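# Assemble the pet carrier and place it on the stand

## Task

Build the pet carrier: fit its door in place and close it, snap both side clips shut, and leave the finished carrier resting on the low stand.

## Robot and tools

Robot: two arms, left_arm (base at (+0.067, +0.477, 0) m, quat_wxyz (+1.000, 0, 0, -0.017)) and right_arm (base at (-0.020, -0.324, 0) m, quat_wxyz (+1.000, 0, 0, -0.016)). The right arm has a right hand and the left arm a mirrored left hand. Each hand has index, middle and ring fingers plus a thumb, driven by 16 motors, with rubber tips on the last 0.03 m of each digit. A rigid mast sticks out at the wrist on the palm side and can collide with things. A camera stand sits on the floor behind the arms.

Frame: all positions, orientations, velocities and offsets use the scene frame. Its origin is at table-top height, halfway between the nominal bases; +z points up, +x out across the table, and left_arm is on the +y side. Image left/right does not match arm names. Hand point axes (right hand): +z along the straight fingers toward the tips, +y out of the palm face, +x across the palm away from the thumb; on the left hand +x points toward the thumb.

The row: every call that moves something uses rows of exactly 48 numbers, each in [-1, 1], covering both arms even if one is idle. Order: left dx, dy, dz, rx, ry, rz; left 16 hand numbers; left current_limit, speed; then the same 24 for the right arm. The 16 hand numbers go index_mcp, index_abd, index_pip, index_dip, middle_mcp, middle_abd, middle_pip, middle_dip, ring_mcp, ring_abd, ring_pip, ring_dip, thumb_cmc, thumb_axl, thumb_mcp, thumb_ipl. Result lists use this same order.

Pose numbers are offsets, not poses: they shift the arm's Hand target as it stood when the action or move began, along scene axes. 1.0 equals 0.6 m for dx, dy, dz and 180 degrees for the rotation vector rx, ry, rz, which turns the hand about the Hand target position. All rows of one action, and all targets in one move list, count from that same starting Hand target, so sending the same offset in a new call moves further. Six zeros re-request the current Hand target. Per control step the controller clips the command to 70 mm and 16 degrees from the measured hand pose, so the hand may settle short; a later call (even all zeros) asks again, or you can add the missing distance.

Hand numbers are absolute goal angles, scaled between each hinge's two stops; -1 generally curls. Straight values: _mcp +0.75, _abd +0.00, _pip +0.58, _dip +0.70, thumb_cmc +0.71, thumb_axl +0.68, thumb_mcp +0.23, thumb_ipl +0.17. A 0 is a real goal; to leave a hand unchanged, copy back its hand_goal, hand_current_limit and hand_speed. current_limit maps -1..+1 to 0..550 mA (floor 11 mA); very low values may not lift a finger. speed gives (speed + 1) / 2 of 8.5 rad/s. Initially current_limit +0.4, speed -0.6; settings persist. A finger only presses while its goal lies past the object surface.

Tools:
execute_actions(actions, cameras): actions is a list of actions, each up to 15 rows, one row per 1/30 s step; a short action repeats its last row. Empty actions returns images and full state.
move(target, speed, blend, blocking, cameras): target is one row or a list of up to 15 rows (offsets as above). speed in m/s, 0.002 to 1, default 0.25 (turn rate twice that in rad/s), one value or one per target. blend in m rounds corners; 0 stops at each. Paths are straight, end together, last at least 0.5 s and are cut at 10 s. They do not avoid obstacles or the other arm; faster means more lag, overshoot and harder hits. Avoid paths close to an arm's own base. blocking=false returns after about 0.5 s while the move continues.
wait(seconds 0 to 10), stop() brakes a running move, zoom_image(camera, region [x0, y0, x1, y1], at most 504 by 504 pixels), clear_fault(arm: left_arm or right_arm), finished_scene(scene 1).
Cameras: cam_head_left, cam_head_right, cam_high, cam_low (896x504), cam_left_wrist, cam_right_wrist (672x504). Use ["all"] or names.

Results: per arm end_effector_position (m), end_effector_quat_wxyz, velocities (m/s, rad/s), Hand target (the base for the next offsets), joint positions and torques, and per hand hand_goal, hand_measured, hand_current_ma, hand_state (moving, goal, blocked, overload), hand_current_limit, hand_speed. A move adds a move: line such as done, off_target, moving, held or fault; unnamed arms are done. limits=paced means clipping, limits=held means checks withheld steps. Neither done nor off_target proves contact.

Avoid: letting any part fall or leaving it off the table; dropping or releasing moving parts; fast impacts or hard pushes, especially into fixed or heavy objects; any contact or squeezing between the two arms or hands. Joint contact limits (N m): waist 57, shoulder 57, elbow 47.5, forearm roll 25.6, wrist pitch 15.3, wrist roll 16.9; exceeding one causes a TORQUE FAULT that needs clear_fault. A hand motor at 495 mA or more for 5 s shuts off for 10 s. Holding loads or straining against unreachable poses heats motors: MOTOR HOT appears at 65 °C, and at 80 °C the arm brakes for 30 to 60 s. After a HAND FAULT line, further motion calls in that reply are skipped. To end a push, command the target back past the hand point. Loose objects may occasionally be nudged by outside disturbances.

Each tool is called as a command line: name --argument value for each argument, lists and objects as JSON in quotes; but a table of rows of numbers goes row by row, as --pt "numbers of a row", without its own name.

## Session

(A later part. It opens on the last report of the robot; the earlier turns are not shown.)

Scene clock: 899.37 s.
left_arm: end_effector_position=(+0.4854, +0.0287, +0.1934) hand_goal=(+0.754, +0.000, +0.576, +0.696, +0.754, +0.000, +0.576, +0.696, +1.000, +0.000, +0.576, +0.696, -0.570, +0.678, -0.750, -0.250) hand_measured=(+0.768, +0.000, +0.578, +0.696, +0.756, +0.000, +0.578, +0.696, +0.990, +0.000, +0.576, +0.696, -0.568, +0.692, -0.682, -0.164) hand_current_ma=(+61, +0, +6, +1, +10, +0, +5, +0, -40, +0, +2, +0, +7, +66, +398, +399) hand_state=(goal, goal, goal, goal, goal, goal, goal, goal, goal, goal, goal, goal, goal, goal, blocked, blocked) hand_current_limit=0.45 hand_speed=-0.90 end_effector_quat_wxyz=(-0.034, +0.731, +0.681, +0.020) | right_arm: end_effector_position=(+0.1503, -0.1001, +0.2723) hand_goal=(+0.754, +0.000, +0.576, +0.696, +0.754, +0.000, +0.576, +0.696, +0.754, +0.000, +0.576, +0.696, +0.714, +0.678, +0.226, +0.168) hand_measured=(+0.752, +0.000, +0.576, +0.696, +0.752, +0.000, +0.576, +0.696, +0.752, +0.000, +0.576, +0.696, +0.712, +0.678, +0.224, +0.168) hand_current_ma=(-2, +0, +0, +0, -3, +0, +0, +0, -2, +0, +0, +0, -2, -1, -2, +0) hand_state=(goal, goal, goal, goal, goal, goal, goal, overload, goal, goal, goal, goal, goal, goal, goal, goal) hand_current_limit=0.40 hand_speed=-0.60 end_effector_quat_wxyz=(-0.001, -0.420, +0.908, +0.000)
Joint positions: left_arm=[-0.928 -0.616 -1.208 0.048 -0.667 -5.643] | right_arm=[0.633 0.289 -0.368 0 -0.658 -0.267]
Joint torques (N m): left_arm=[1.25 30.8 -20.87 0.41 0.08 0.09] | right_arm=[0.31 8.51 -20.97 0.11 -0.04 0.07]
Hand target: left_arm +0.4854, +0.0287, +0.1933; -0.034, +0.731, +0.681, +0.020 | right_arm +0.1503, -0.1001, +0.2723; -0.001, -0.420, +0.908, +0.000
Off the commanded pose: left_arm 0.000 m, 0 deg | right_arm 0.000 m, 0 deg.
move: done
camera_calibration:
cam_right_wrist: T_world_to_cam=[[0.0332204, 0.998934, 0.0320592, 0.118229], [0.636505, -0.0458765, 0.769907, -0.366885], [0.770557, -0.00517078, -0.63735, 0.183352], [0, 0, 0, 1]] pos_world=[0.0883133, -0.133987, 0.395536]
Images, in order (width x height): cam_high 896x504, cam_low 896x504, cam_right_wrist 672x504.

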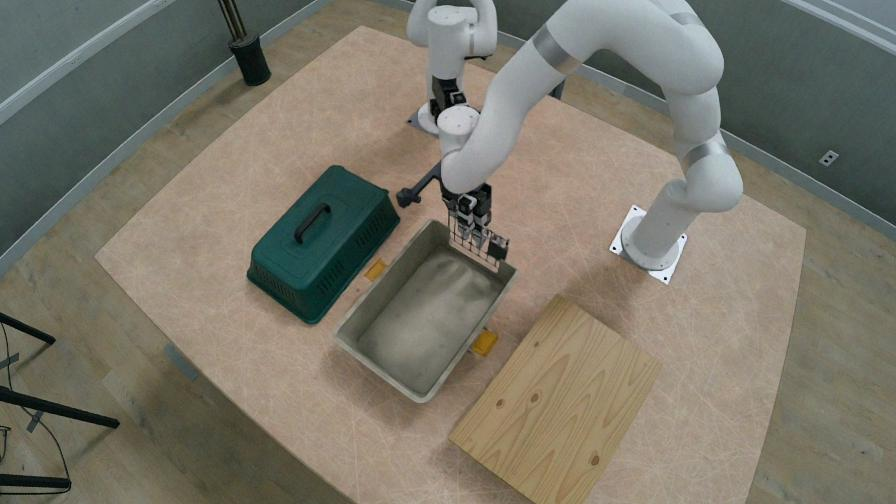

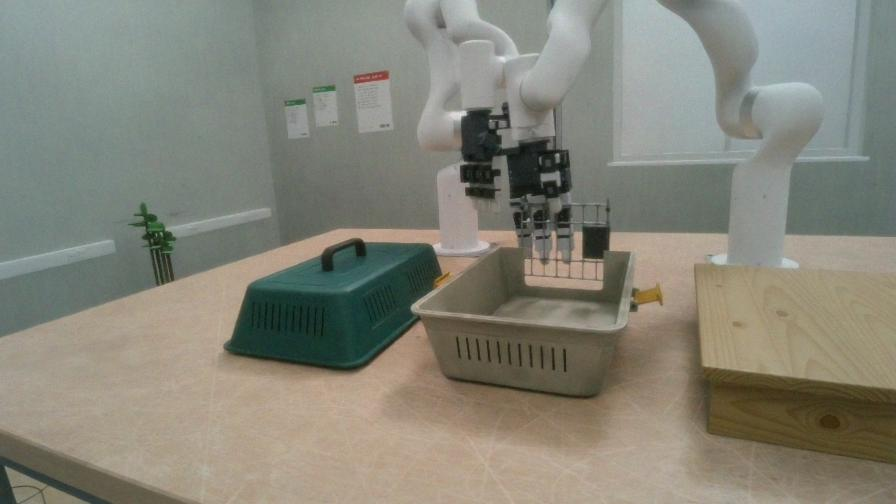

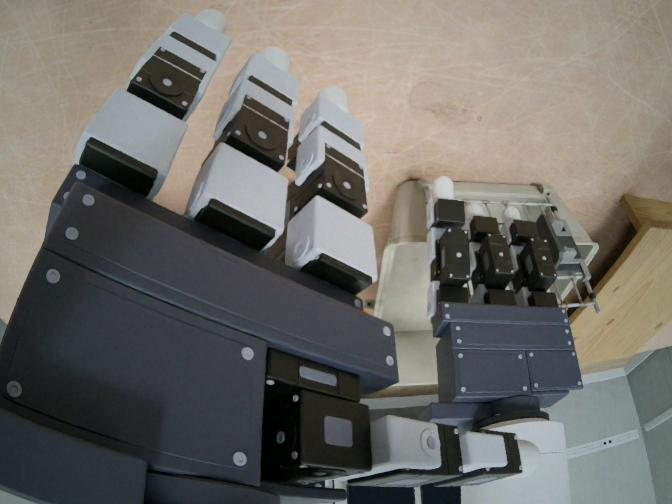

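move --target '[0.001,0.0017,-0.0083,0,0,0,0.754,0,0.576,0.696,0.754,0,0.576,0.696,1.0,0,0.576,0.696,-0.571,0.678,-0.75,-0.25,0.45,-0.9,0,0,0,0,0,0,0.754,0,0.576,0.696,0.754,0,0.576,0.696,0.754,0,0.576,0.696,0.714,0.678,0.226,0.168,0.4,-0.6]' --cameras '["cam_right_wrist","cam_low"]' --speed 0.03

zoom_image --camera "cam_right_wrist" --region '[535, 180, 571, 216]'

zoom_image --camera "cam_right_wrist" --region '[412, 175, 448, 211]'

zoom_image --camera "cam_low" --region '[510, 190, 620, 300]'

Scene clock: 930.27 s.
left_arm: end_effector_position=(+0.4860, +0.0297, +0.1884) hand_goal=(+0.754, +0.000, +0.576, +0.696, +0.754, +0.000, +0.576, +0.696, +1.000, +0.000, +0.576, +0.696, -0.570, +0.678, -0.750, -0.250) hand_measured=(+0.770, +0.000, +0.578, +0.696, +0.758, +0.000, +0.578, +0.696, +0.990, +0.000, +0.576, +0.696, -0.568, +0.692, -0.682, -0.164) hand_current_ma=(+68, +0, +6, +1, +15, +0, +5, +0, -40, +0, +2, +0, +7, +66, +398, +399) hand_state=(goal, goal, goal, goal, goal, goal, goal, goal, goal, goal, goal, goal, goal, goal, blocked, blocked) hand_current_limit=0.45 hand_speed=-0.90 end_effector_quat_wxyz=(-0.034, +0.731, +0.681, +0.020) | right_arm: end_effector_position=(+0.1503, -0.1001, +0.2723) hand_goal=(+0.754, +0.000, +0.576, +0.696, +0.754, +0.000, +0.576, +0.696, +0.754, +0.000, +0.576, +0.696, +0.714, +0.678, +0.226, +0.168) hand_measured=(+0.752, +0.000, +0.576, +0.696, +0.752, +0.000, +0.576, +0.696, +0.752, +0.000, +0.576, +0.696, +0.712, +0.678, +0.224, +0.168) hand_current_ma=(-2, +0, +0, +0, -3, +0, +0, +0, -2, +0, +0, +0, -2, -1, -2, +0) hand_state=(goal, goal, goal, goal, goal, goal, goal, overload, goal, goal, goal, goal, goal, goal, goal, goal) hand_current_limit=0.40 hand_speed=-0.60 end_effector_quat_wxyz=(-0.001, -0.420, +0.908, +0.000)
Joint positions: left_arm=[-0.926 -0.622 -1.205 0.049 -0.657 -5.642] | right_arm=[0.633 0.289 -0.368 0 -0.658 -0.267]
Joint torques (N m): left_arm=[1.01 30.93 -20.99 0.51 0.22 0.18] | right_arm=[-0.24 9.59 -20.72 0.41 0.04 0.11]
Hand target: left_arm +0.4860, +0.0297, +0.1884; -0.034, +0.731, +0.681, +0.020 | right_arm +0.1503, -0.1001, +0.2723; -0.001, -0.420, +0.908, +0.000
Off the commanded pose: left_arm 0.000 m, 0 deg | right_arm 0.000 m, 0 deg.
move: done
camera_calibration:
cam_right_wrist: T_world_to_cam=[[0.0332204, 0.998934, 0.0320592, 0.118229], [0.636505, -0.0458765, 0.769907, -0.366885], [0.770557, -0.00517078, -0.63735, 0.183352], [0, 0, 0, 1]] pos_world=[0.0883133, -0.133987, 0.395536]
Images, in order (width x height): cam_low 896x504, cam_right_wrist 672x504.

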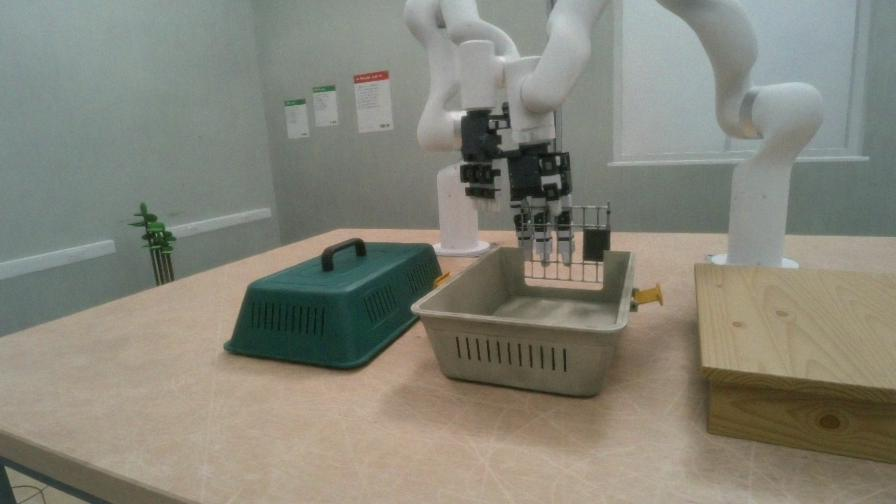

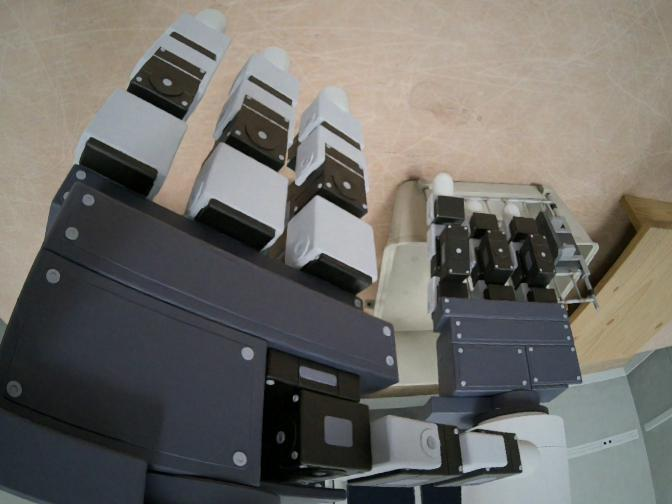

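Scaled by 14.000 from the camera's 672x504 image, which has a finer 960x720 frame.

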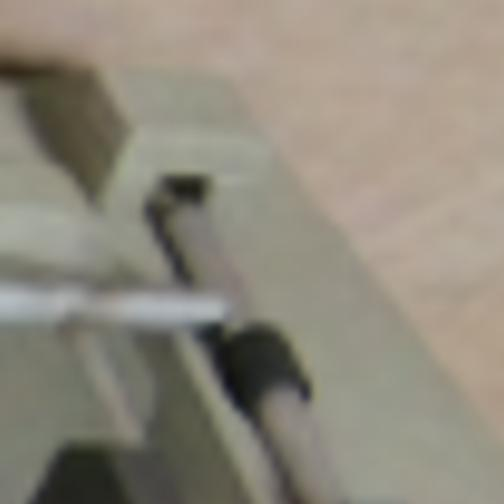

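Scaled by 14.000 from the camera's 672x504 image, which has a finer 960x720 frame.

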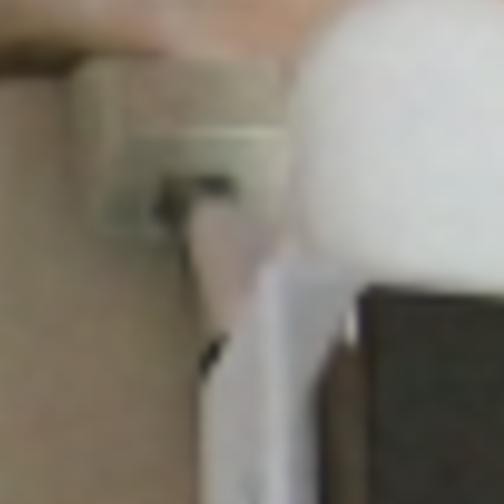

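Scaled by 4.582 from the camera's 896x504 image, which has a finer 1280x720 frame.

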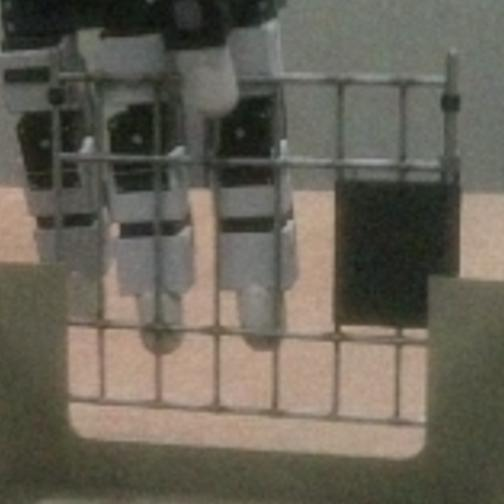

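move --target '[0.0025,0,-0.005,0,0,0,0.754,0,0.576,0.696,0.754,0,0.576,0.696,1.0,0,0.576,0.696,-0.571,0.678,-0.75,-0.25,0.45,-0.9,0,0,0,0,0,0,0.754,0,0.576,0.696,0.754,0,0.576,0.696,0.754,0,0.576,0.696,0.714,0.678,0.226,0.168,0.4,-0.6]' --cameras '["cam_right_wrist","cam_low"]' --speed 0.02

zoom_image --camera "cam_right_wrist" --region '[535, 180, 571, 216]'

zoom_image --camera "cam_right_wrist" --region '[412, 175, 448, 211]'

zoom_image --camera "cam_low" --region '[510, 190, 620, 300]'

Scene clock: 943.50 s.
left_arm: end_effector_position=(+0.4875, +0.0297, +0.1854) hand_goal=(+0.754, +0.000, +0.576, +0.696, +0.754, +0.000, +0.576, +0.696, +1.000, +0.000, +0.576, +0.696, -0.570, +0.678, -0.750, -0.250) hand_measured=(+0.772, +0.000, +0.578, +0.696, +0.760, +0.000, +0.578, +0.696, +0.990, +0.000, +0.576, +0.696, -0.568, +0.692, -0.682, -0.164) hand_current_ma=(+78, +0, +6, +1, +20, +0, +7, +0, -40, +0, +2, +0, +7, +66, +398, +399) hand_state=(goal, goal, goal, goal, goal, goal, goal, goal, goal, goal, goal, goal, goal, goal, blocked, blocked) hand_current_limit=0.45 hand_speed=-0.90 end_effector_quat_wxyz=(-0.034, +0.731, +0.681, +0.020) | right_arm: end_effector_position=(+0.1503, -0.1001, +0.2723) hand_goal=(+0.754, +0.000, +0.576, +0.696, +0.754, +0.000, +0.576, +0.696, +0.754, +0.000, +0.576, +0.696, +0.714, +0.678, +0.226, +0.168) hand_measured=(+0.752, +0.000, +0.576, +0.696, +0.752, +0.000, +0.576, +0.696, +0.752, +0.000, +0.576, +0.696, +0.712, +0.678, +0.224, +0.168) hand_current_ma=(-2, +0, +0, +0, -3, +0, +0, +0, -2, +0, +0, +0, -2, -1, -2, +0) hand_state=(goal, goal, goal, goal, goal, goal, goal, overload, goal, goal, goal, goal, goal, goal, goal, goal) hand_current_limit=0.40 hand_speed=-0.60 end_effector_quat_wxyz=(-0.001, -0.420, +0.908, +0.000)
Joint positions: left_arm=[-0.924 -0.629 -1.208 0.049 -0.653 -5.641] | right_arm=[0.633 0.289 -0.368 0 -0.658 -0.267]
Joint torques (N m): left_arm=[1.55 30.84 -22.79 0.44 0.21 0.21] | right_arm=[-0.81 10.47 -21.33 0.71 -0.01 0.12]
Hand target: left_arm +0.4875, +0.0297, +0.1854; -0.034, +0.731, +0.681, +0.020 | right_arm +0.1503, -0.1001, +0.2723; -0.001, -0.420, +0.908, +0.000
Off the commanded pose: left_arm 0.000 m, 0 deg | right_arm 0.000 m, 0 deg.
move: done
camera_calibration:
cam_right_wrist: T_world_to_cam=[[0.0332204, 0.998934, 0.0320592, 0.118229], [0.636505, -0.0458765, 0.769907, -0.366885], [0.770557, -0.00517078, -0.63735, 0.183352], [0, 0, 0, 1]] pos_world=[0.0883133, -0.133987, 0.395536]
Images, in order (width x height): cam_low 896x504, cam_right_wrist 672x504.

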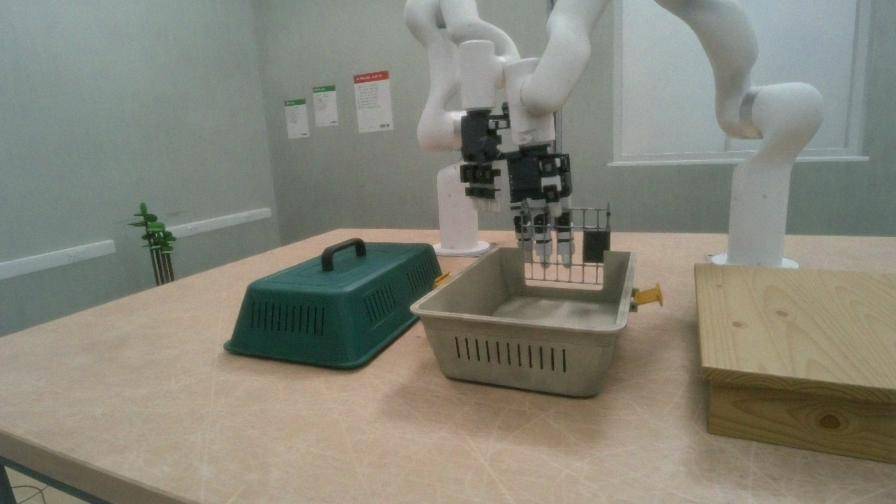

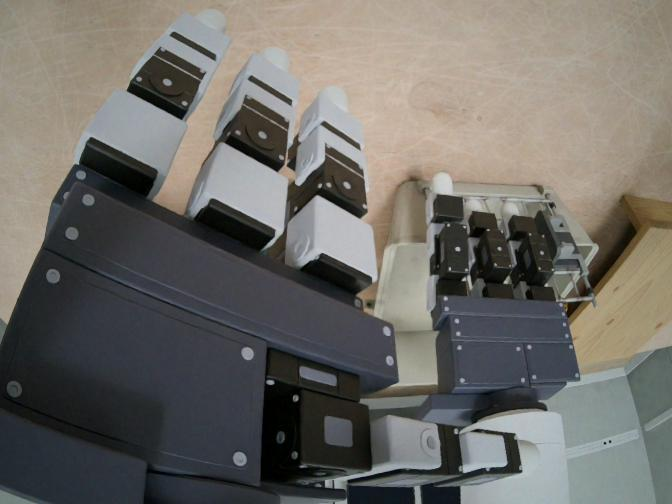

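Scaled by 14.000 from the camera's 672x504 image, which has a finer 960x720 frame.

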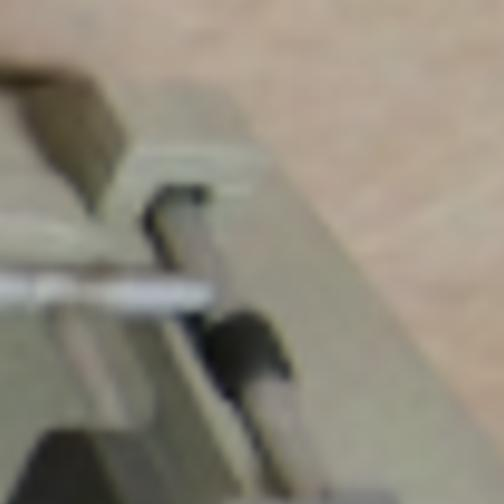

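Scaled by 14.000 from the camera's 672x504 image, which has a finer 960x720 frame.

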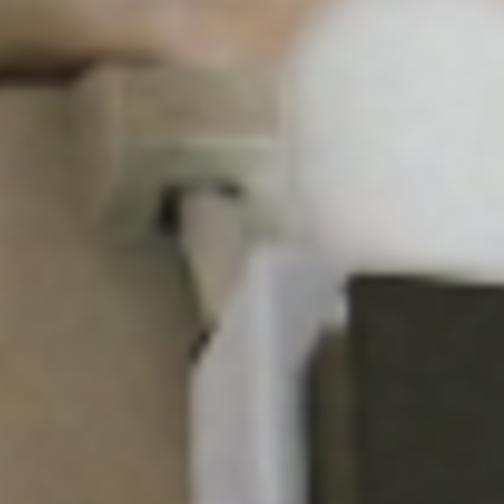

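Scaled by 4.582 from the camera's 896x504 image, which has a finer 1280x720 frame.

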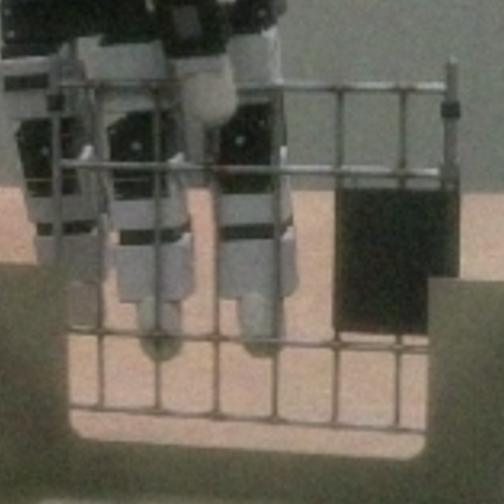

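move --target '[-0.0008,0,-0.0067,0,0,0,0.754,0,0.576,0.696,0.754,0,0.576,0.696,1.0,0,0.576,0.696,-0.571,0.678,-0.75,-0.25,0.45,-0.9,0,0,0,0,0,0,0.754,0,0.576,0.696,0.754,0,0.576,0.696,0.754,0,0.576,0.696,0.714,0.678,0.226,0.168,0.4,-0.6]' --cameras '["cam_right_wrist","cam_low"]' --speed 0.02

zoom_image --camera "cam_right_wrist" --region '[535, 180, 571, 216]'

zoom_image --camera "cam_right_wrist" --region '[412, 175, 448, 211]'

zoom_image --camera "cam_low" --region '[510, 190, 620, 300]'

Scene clock: 950.80 s.
left_arm: end_effector_position=(+0.4871, +0.0297, +0.1813) hand_goal=(+0.754, +0.000, +0.576, +0.696, +0.754, +0.000, +0.576, +0.696, +1.000, +0.000, +0.576, +0.696, -0.570, +0.678, -0.750, -0.250) hand_measured=(+0.772, +0.000, +0.578, +0.696, +0.756, +0.000, +0.578, +0.696, +0.990, +0.000, +0.576, +0.696, -0.568, +0.692, -0.682, -0.164) hand_current_ma=(+78, +0, +6, +1, +5, +0, +7, +0, -40, +0, +2, +0, +7, +66, +398, +399) hand_state=(goal, goal, goal, goal, goal, goal, goal, goal, goal, goal, goal, goal, goal, goal, blocked, blocked) hand_current_limit=0.45 hand_speed=-0.90 end_effector_quat_wxyz=(-0.034, +0.731, +0.681, +0.020) | right_arm: end_effector_position=(+0.1503, -0.1001, +0.2723) hand_goal=(+0.754, +0.000, +0.576, +0.696, +0.754, +0.000, +0.576, +0.696, +0.754, +0.000, +0.576, +0.696, +0.714, +0.678, +0.226, +0.168) hand_measured=(+0.752, +0.000, +0.576, +0.696, +0.752, +0.000, +0.576, +0.696, +0.752, +0.000, +0.576, +0.696, +0.712, +0.678, +0.224, +0.168) hand_current_ma=(-2, +0, +0, +0, -3, +0, +0, +0, -2, +0, +0, +0, -2, -1, -2, +0) hand_state=(goal, goal, goal, goal, goal, goal, goal, overload, goal, goal, goal, goal, goal, goal, goal, goal) hand_current_limit=0.40 hand_speed=-0.60 end_effector_quat_wxyz=(-0.001, -0.420, +0.908, +0.000)
Joint positions: left_arm=[-0.925 -0.634 -1.206 0.049 -0.645 -5.642] | right_arm=[0.633 0.289 -0.368 0 -0.658 -0.267]
Joint torques (N m): left_arm=[-2.1 31.01 -20.41 0.42 0.11 -0.03] | right_arm=[-0.55 8.69 -21.03 0.73 -0.05 0]
Hand target: left_arm +0.4871, +0.0297, +0.1813; -0.034, +0.731, +0.681, +0.020 | right_arm +0.1503, -0.1001, +0.2723; -0.001, -0.420, +0.908, +0.000
Off the commanded pose: left_arm 0.000 m, 0 deg | right_arm 0.000 m, 0 deg.
move: done
camera_calibration:
cam_right_wrist: T_world_to_cam=[[0.0332204, 0.998934, 0.0320592, 0.118229], [0.636505, -0.0458765, 0.769907, -0.366885], [0.770557, -0.00517078, -0.63735, 0.183352], [0, 0, 0, 1]] pos_world=[0.0883133, -0.133987, 0.395536]
Images, in order (width x height): cam_low 896x504, cam_right_wrist 672x504.

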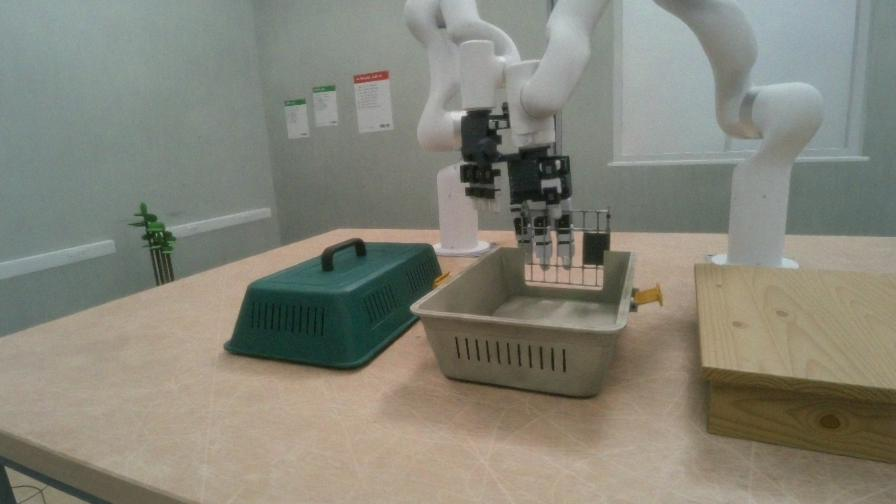

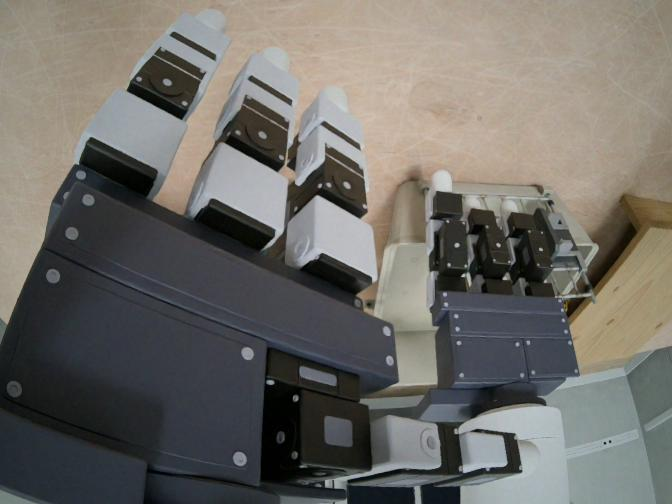

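Scaled by 14.000 from the camera's 672x504 image, which has a finer 960x720 frame.

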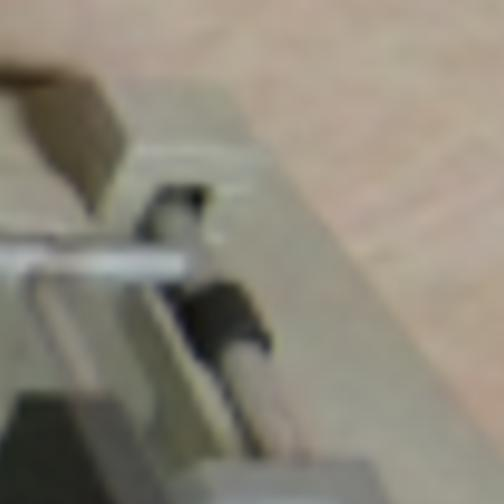

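Scaled by 14.000 from the camera's 672x504 image, which has a finer 960x720 frame.

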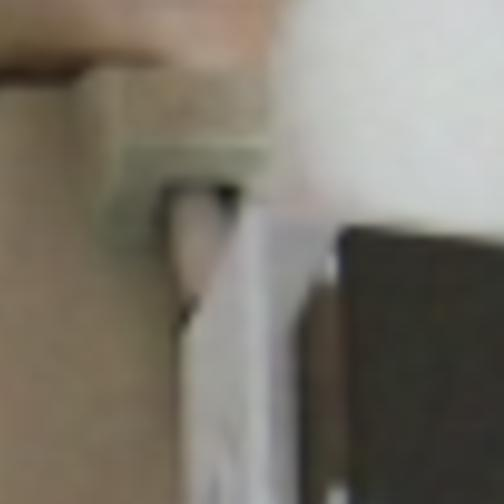

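Scaled by 4.582 from the camera's 896x504 image, which has a finer 1280x720 frame.

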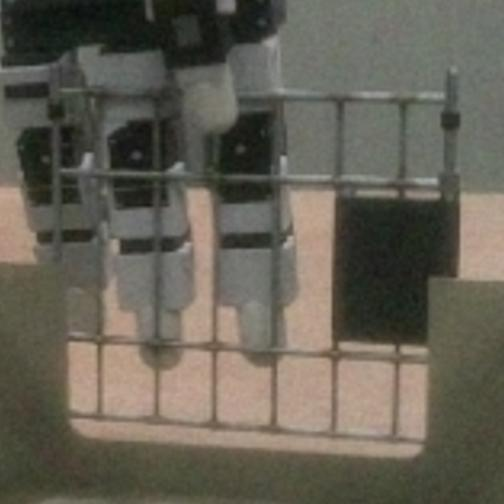

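move --target '[0,-0.003,-0.0083,0.0039,0,0,0.754,0,0.576,0.696,0.754,0,0.576,0.696,1.0,0,0.576,0.696,-0.571,0.678,-0.75,-0.25,0.45,-0.9,0,0,0,0,0,0,0.754,0,0.576,0.696,0.754,0,0.576,0.696,0.754,0,0.576,0.696,0.714,0.678,0.226,0.168,0.4,-0.6]' --cameras '["cam_right_wrist","cam_low","cam_high"]' --speed 0.02

zoom_image --camera "cam_right_wrist" --region '[535, 180, 571, 216]'

zoom_image --camera "cam_right_wrist" --region '[412, 175, 448, 211]'

zoom_image --camera "cam_low" --region '[510, 190, 620, 300]'

Scene clock: 961.43 s.
left_arm: end_effector_position=(+0.4871, +0.0279, +0.1764) hand_goal=(+0.754, +0.000, +0.576, +0.696, +0.754, +0.000, +0.576, +0.696, +1.000, +0.000, +0.576, +0.696, -0.570, +0.678, -0.750, -0.250) hand_measured=(+0.772, +0.000, +0.578, +0.696, +0.756, +0.000, +0.578, +0.696, +0.990, +0.000, +0.576, +0.696, -0.568, +0.692, -0.682, -0.164) hand_current_ma=(+78, +0, +6, +1, +5, +0, +7, +0, -40, +0, +2, +0, +7, +66, +398, +399) hand_state=(goal, goal, goal, goal, goal, goal, goal, goal, goal, goal, goal, goal, goal, goal, blocked, blocked) hand_current_limit=0.45 hand_speed=-0.90 end_effector_quat_wxyz=(-0.039, +0.731, +0.681, +0.024) | right_arm: end_effector_position=(+0.1503, -0.1001, +0.2723) hand_goal=(+0.754, +0.000, +0.576, +0.696, +0.754, +0.000, +0.576, +0.696, +0.754, +0.000, +0.576, +0.696, +0.714, +0.678, +0.226, +0.168) hand_measured=(+0.752, +0.000, +0.576, +0.696, +0.752, +0.000, +0.576, +0.696, +0.752, +0.000, +0.576, +0.696, +0.712, +0.678, +0.224, +0.168) hand_current_ma=(-2, +0, +0, +0, -3, +0, +0, +0, -2, +0, +0, +0, -2, -1, -2, +0) hand_state=(goal, goal, goal, goal, goal, goal, goal, overload, goal, goal, goal, goal, goal, goal, goal, goal) hand_current_limit=0.40 hand_speed=-0.60 end_effector_quat_wxyz=(-0.001, -0.420, +0.908, +0.000)
Joint positions: left_arm=[-0.929 -0.65 -1.217 0.06 -0.651 -5.655] | right_arm=[0.633 0.289 -0.368 0 -0.658 -0.267]
Joint torques (N m): left_arm=[-1.86 31.29 -22.13 0.16 -0.08 0.05] | right_arm=[-0.48 10.09 -21.66 -0.39 -0.08 0.17]
Hand target: left_arm +0.4871, +0.0279, +0.1764; -0.039, +0.731, +0.681, +0.024 | right_arm +0.1503, -0.1001, +0.2723; -0.001, -0.420, +0.908, +0.000
Off the commanded pose: left_arm 0.000 m, 0 deg | right_arm 0.000 m, 0 deg.
move: done
camera_calibration:
cam_right_wrist: T_world_to_cam=[[0.0332204, 0.998934, 0.0320592, 0.118229], [0.636505, -0.0458765, 0.769907, -0.366885], [0.770557, -0.00517078, -0.63735, 0.183352], [0, 0, 0, 1]] pos_world=[0.0883133, -0.133987, 0.395536]
Images, in order (width x height): cam_high 896x504, cam_low 896x504, cam_right_wrist 672x504.

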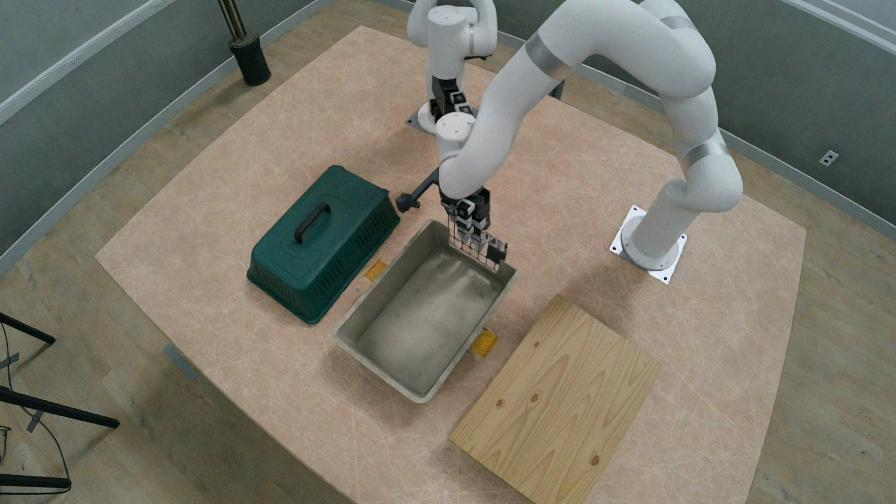

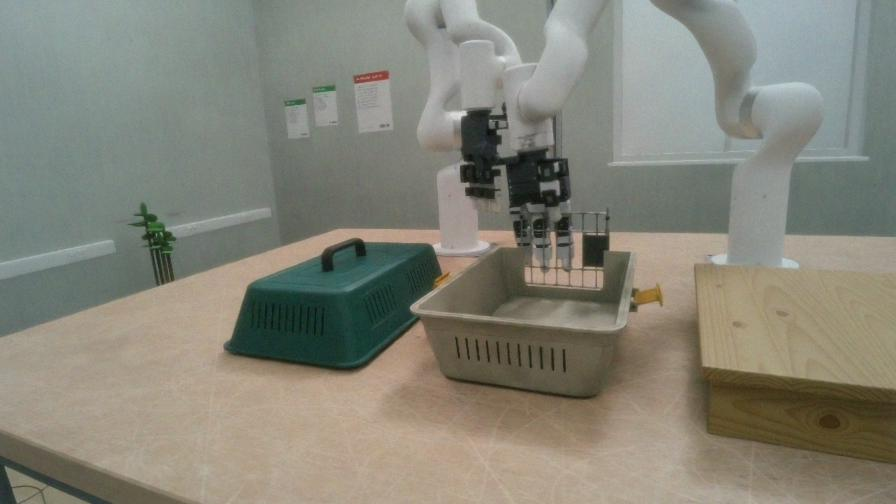

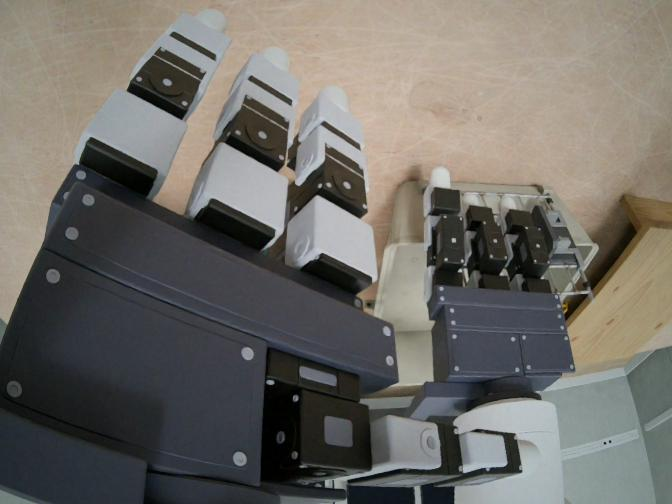

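Scaled by 14.000 from the camera's 672x504 image, which has a finer 960x720 frame.

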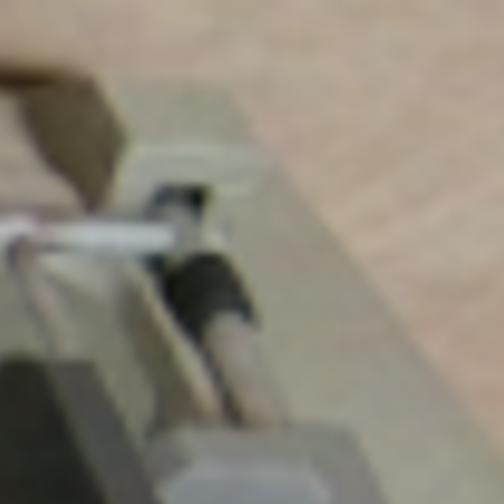

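Scaled by 14.000 from the camera's 672x504 image, which has a finer 960x720 frame.

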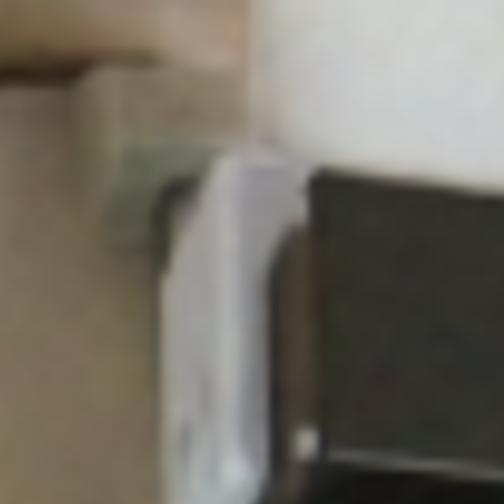

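Scaled by 4.582 from the camera's 896x504 image, which has a finer 1280x720 frame.

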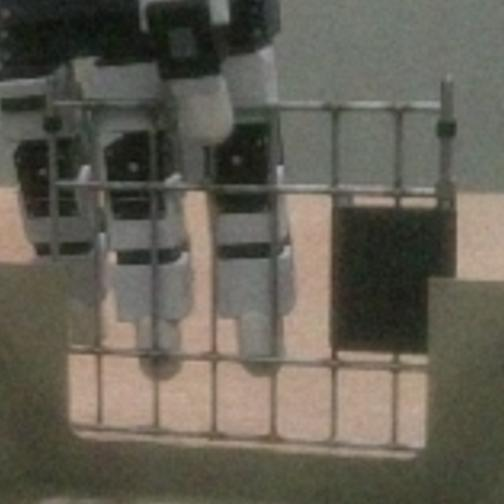

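move --target '[0,0,-0.005,0,0,0,0.754,0,0.576,0.696,0.754,0,0.576,0.696,1.0,0,0.576,0.696,-0.571,0.678,-0.75,-0.25,0.45,-0.9,0,0,0,0,0,0,0.754,0,0.576,0.696,0.754,0,0.576,0.696,0.754,0,0.576,0.696,0.714,0.678,0.226,0.168,0.4,-0.6]' --cameras '["cam_right_wrist","cam_low","cam_high"]' --speed 0.02

zoom_image --camera "cam_right_wrist" --region '[535, 180, 571, 216]'

zoom_image --camera "cam_low" --region '[510, 190, 620, 300]'

zoom_image --camera "cam_high" --region '[430, 190, 540, 300]'

Scene clock: 974.73 s.
left_arm: end_effector_position=(+0.4871, +0.0279, +0.1734) hand_goal=(+0.754, +0.000, +0.576, +0.696, +0.754, +0.000, +0.576, +0.696, +1.000, +0.000, +0.576, +0.696, -0.570, +0.678, -0.750, -0.250) hand_measured=(+0.772, +0.000, +0.578, +0.696, +0.756, +0.000, +0.578, +0.696, +0.990, +0.000, +0.576, +0.696, -0.568, +0.692, -0.682, -0.164) hand_current_ma=(+78, +0, +6, +1, +5, +0, +7, +0, -40, +0, +2, +0, +7, +65, +399, +399) hand_state=(goal, goal, goal, goal, goal, goal, goal, goal, goal, goal, goal, goal, goal, goal, blocked, blocked) hand_current_limit=0.45 hand_speed=-0.90 end_effector_quat_wxyz=(-0.039, +0.731, +0.681, +0.024) | right_arm: end_effector_position=(+0.1503, -0.1001, +0.2723) hand_goal=(+0.754, +0.000, +0.576, +0.696, +0.754, +0.000, +0.576, +0.696, +0.754, +0.000, +0.576, +0.696, +0.714, +0.678, +0.226, +0.168) hand_measured=(+0.752, +0.000, +0.576, +0.696, +0.752, +0.000, +0.576, +0.696, +0.752, +0.000, +0.576, +0.696, +0.712, +0.678, +0.224, +0.168) hand_current_ma=(-2, +0, +0, +0, -3, +0, +0, +0, -2, +0, +0, +0, -2, -1, -2, +0) hand_state=(goal, goal, goal, goal, goal, goal, goal, overload, goal, goal, goal, goal, goal, goal, goal, goal) hand_current_limit=0.40 hand_speed=-0.60 end_effector_quat_wxyz=(-0.001, -0.420, +0.908, +0.000)
Joint positions: left_arm=[-0.929 -0.655 -1.216 0.06 -0.646 -5.656] | right_arm=[0.633 0.289 -0.368 0 -0.658 -0.267]
Joint torques (N m): left_arm=[-1.49 28.59 -18.75 0.26 0.4 0.07] | right_arm=[-1.84 8.99 -20.71 1.3 -0.04 0.04]
Hand target: left_arm +0.4871, +0.0279, +0.1734; -0.039, +0.731, +0.681, +0.024 | right_arm +0.1503, -0.1001, +0.2723; -0.001, -0.420, +0.908, +0.000
Off the commanded pose: left_arm 0.000 m, 0 deg | right_arm 0.000 m, 0 deg.
move: done
camera_calibration:
cam_right_wrist: T_world_to_cam=[[0.0332204, 0.998934, 0.0320592, 0.118229], [0.636505, -0.0458765, 0.769907, -0.366885], [0.770557, -0.00517078, -0.63735, 0.183352], [0, 0, 0, 1]] pos_world=[0.0883133, -0.133987, 0.395536]
Images, in order (width x height): cam_high 896x504, cam_low 896x504, cam_right_wrist 672x504.

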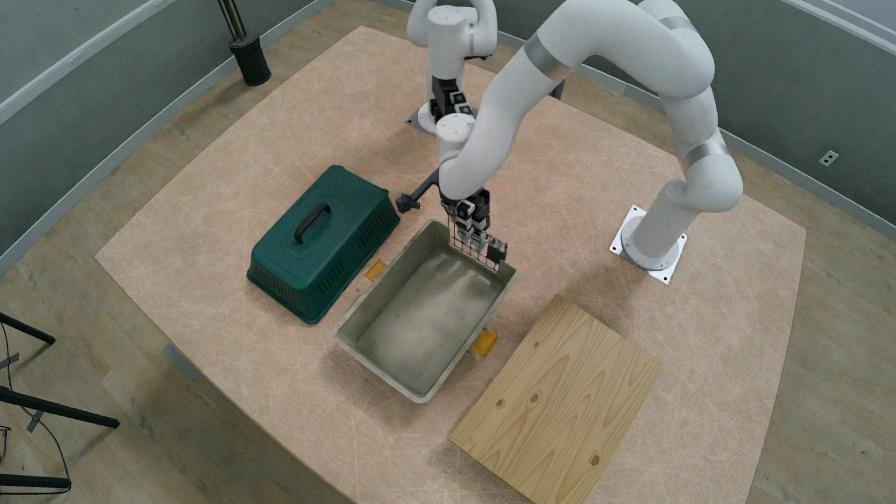

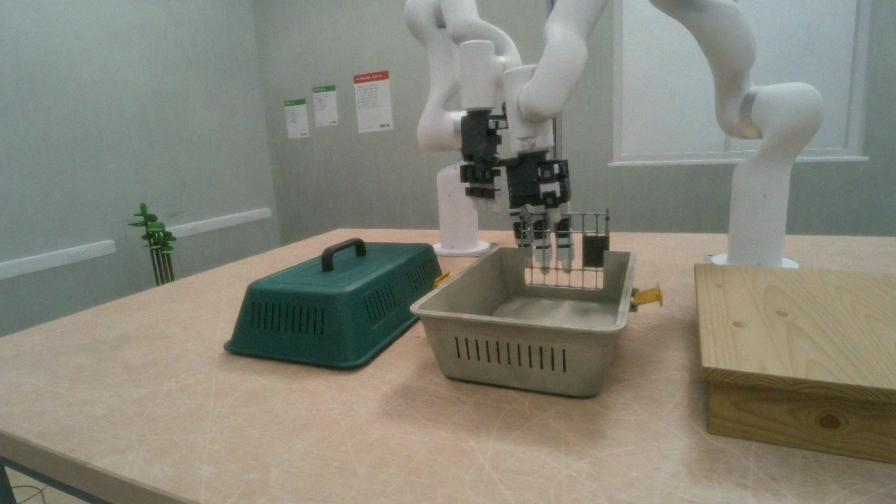

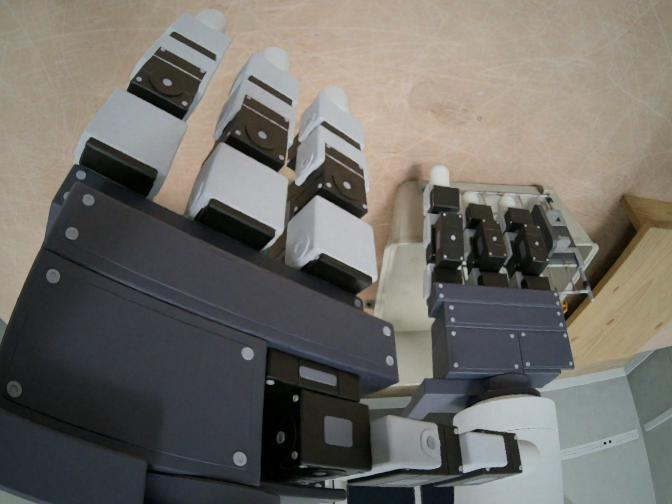

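Scaled by 14.000 from the camera's 672x504 image, which has a finer 960x720 frame.

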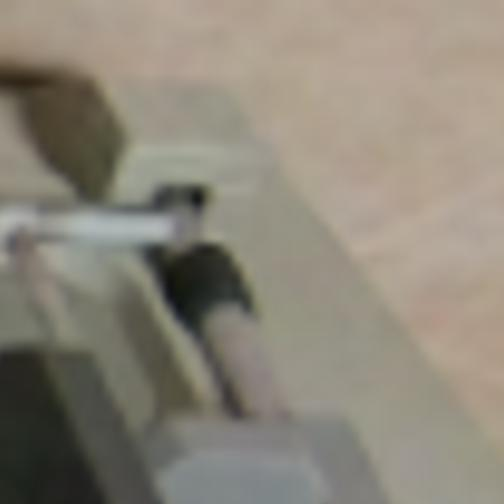

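Scaled by 4.582 from the camera's 896x504 image, which has a finer 1280x720 frame.

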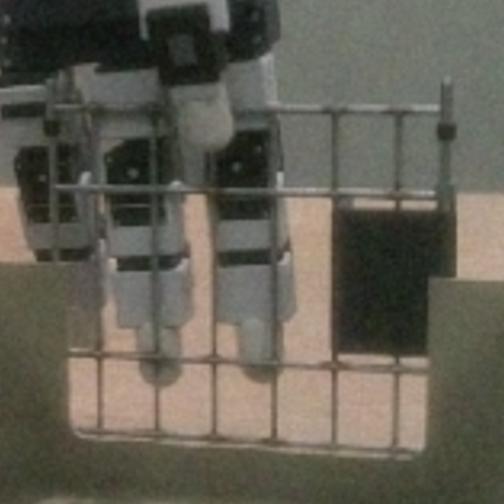

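Scaled by 4.582 from the camera's 896x504 image, which has a finer 1280x720 frame.

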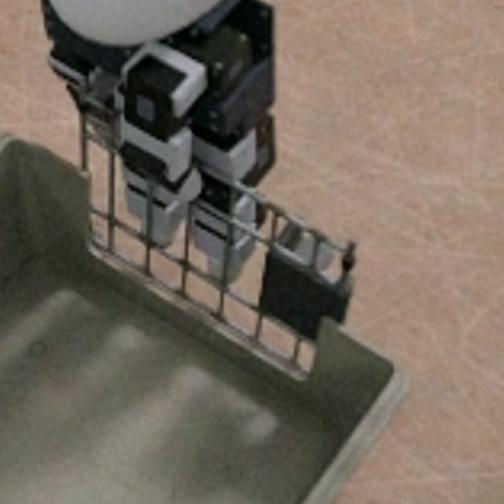

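move --target '[0,0,0,0,0,0,0.754,0,0.576,0.696,0.754,0,0.576,0.696,1.0,0,0.576,0.696,-0.571,0.678,-0.55,-0.05,0.2,-0.93,0,0,0,0,0,0,0.754,0,0.576,0.696,0.754,0,0.576,0.696,0.754,0,0.576,0.696,0.714,0.678,0.226,0.168,0.4,-0.6]' --cameras '["cam_right_wrist","cam_low","cam_high","cam_left_wrist"]' --speed 0.02

zoom_image --camera "cam_low" --region '[510, 190, 620, 300]'

zoom_image --camera "cam_high" --region '[430, 190, 540, 300]'

Scene clock: 1014.53 s.
left_arm: end_effector_position=(+0.4871, +0.0279, +0.1734) hand_goal=(+0.754, +0.000, +0.576, +0.696, +0.754, +0.000, +0.576, +0.696, +1.000, +0.000, +0.576, +0.696, -0.570, +0.678, -0.550, -0.050) hand_measured=(+0.762, +0.000, +0.578, +0.696, +0.756, +0.000, +0.578, +0.696, +0.990, +0.000, +0.576, +0.696, -0.568, +0.680, -0.554, -0.052) hand_current_ma=(+35, +0, +6, +1, +4, +0, +7, +0, -40, +0, +2, +0, +7, +7, -19, -9) hand_state=(goal, goal, goal, goal, goal, goal, goal, goal, goal, goal, goal, goal, goal, goal, goal, goal) hand_current_limit=0.20 hand_speed=-0.93 end_effector_quat_wxyz=(-0.039, +0.731, +0.681, +0.024) | right_arm: end_effector_position=(+0.1503, -0.1001, +0.2723) hand_goal=(+0.754, +0.000, +0.576, +0.696, +0.754, +0.000, +0.576, +0.696, +0.754, +0.000, +0.576, +0.696, +0.714, +0.678, +0.226, +0.168) hand_measured=(+0.752, +0.000, +0.576, +0.696, +0.752, +0.000, +0.576, +0.696, +0.752, +0.000, +0.576, +0.696, +0.712, +0.678, +0.224, +0.168) hand_current_ma=(-2, +0, +0, +0, -3, +0, +0, +0, -2, +0, +0, +0, -2, -1, -2, +0) hand_state=(goal, goal, goal, goal, goal, goal, goal, overload, goal, goal, goal, goal, goal, goal, goal, goal) hand_current_limit=0.40 hand_speed=-0.60 end_effector_quat_wxyz=(-0.001, -0.420, +0.908, +0.000)
Joint positions: left_arm=[-0.929 -0.655 -1.216 0.06 -0.646 -5.656] | right_arm=[0.633 0.289 -0.368 0 -0.658 -0.267]
Joint torques (N m): left_arm=[0.46 32.82 -21.8 0.03 0.08 0.2] | right_arm=[0.72 10.86 -21.53 0.43 -0.04 0.13]
Hand target: left_arm +0.4871, +0.0279, +0.1734; -0.039, +0.731, +0.681, +0.024 | right_arm +0.1503, -0.1001, +0.2723; -0.001, -0.420, +0.908, +0.000
Off the commanded pose: left_arm 0.000 m, 0 deg | right_arm 0.000 m, 0 deg.
move: done
camera_calibration:
cam_left_wrist: T_world_to_cam=[[-0.681312, -0.723059, -0.114015, 0.347284], [-0.452667, 0.293777, 0.841895, 0.00131021], [-0.575245, 0.625204, -0.527459, 0.470972], [0, 0, 0, 1]] pos_world=[0.508126, -0.0437313, 0.286911]
cam_right_wrist: T_world_to_cam=[[0.0332204, 0.998934, 0.0320592, 0.118229], [0.636505, -0.0458765, 0.769907, -0.366885], [0.770557, -0.00517078, -0.63735, 0.183352], [0, 0, 0, 1]] pos_world=[0.0883133, -0.133987, 0.395536]
Images, in order (width x height): cam_high 896x504, cam_low 896x504, cam_left_wrist 672x504, cam_right_wrist 672x504.

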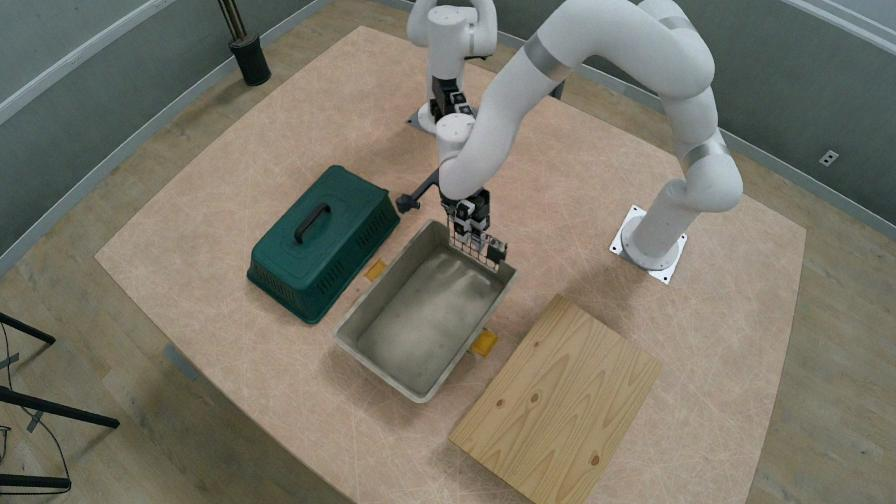

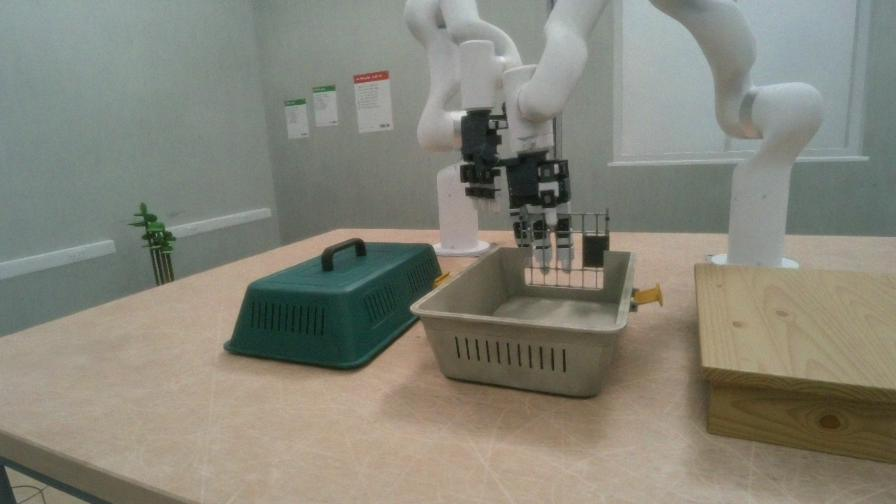

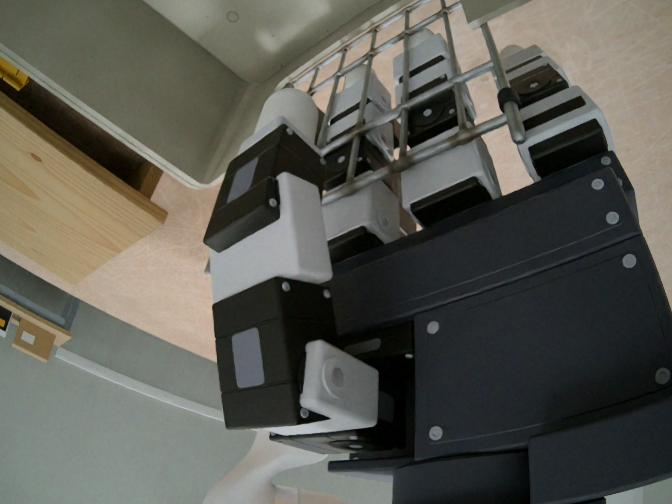

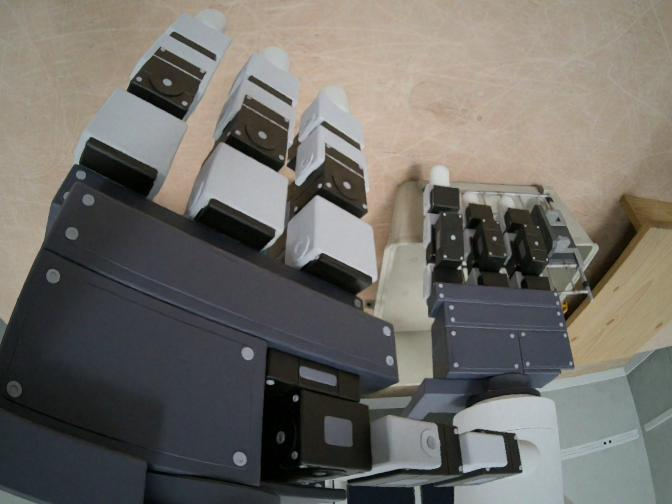

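Scaled by 4.582 from the camera's 896x504 image, which has a finer 1280x720 frame.

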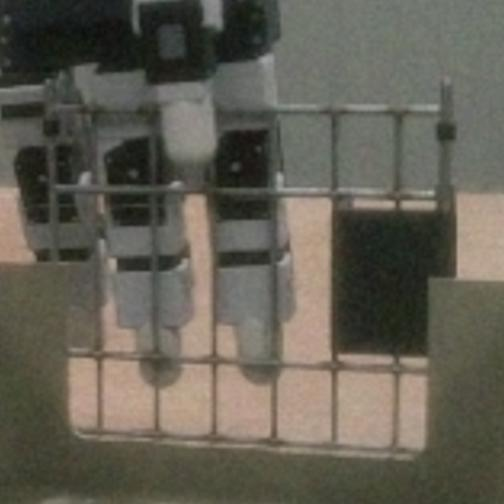

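Scaled by 4.582 from the camera's 896x504 image, which has a finer 1280x720 frame.

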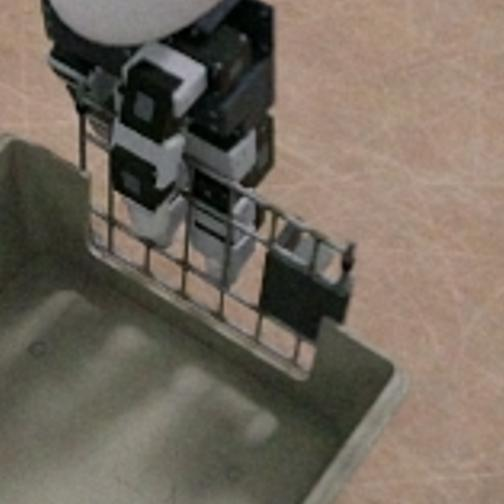

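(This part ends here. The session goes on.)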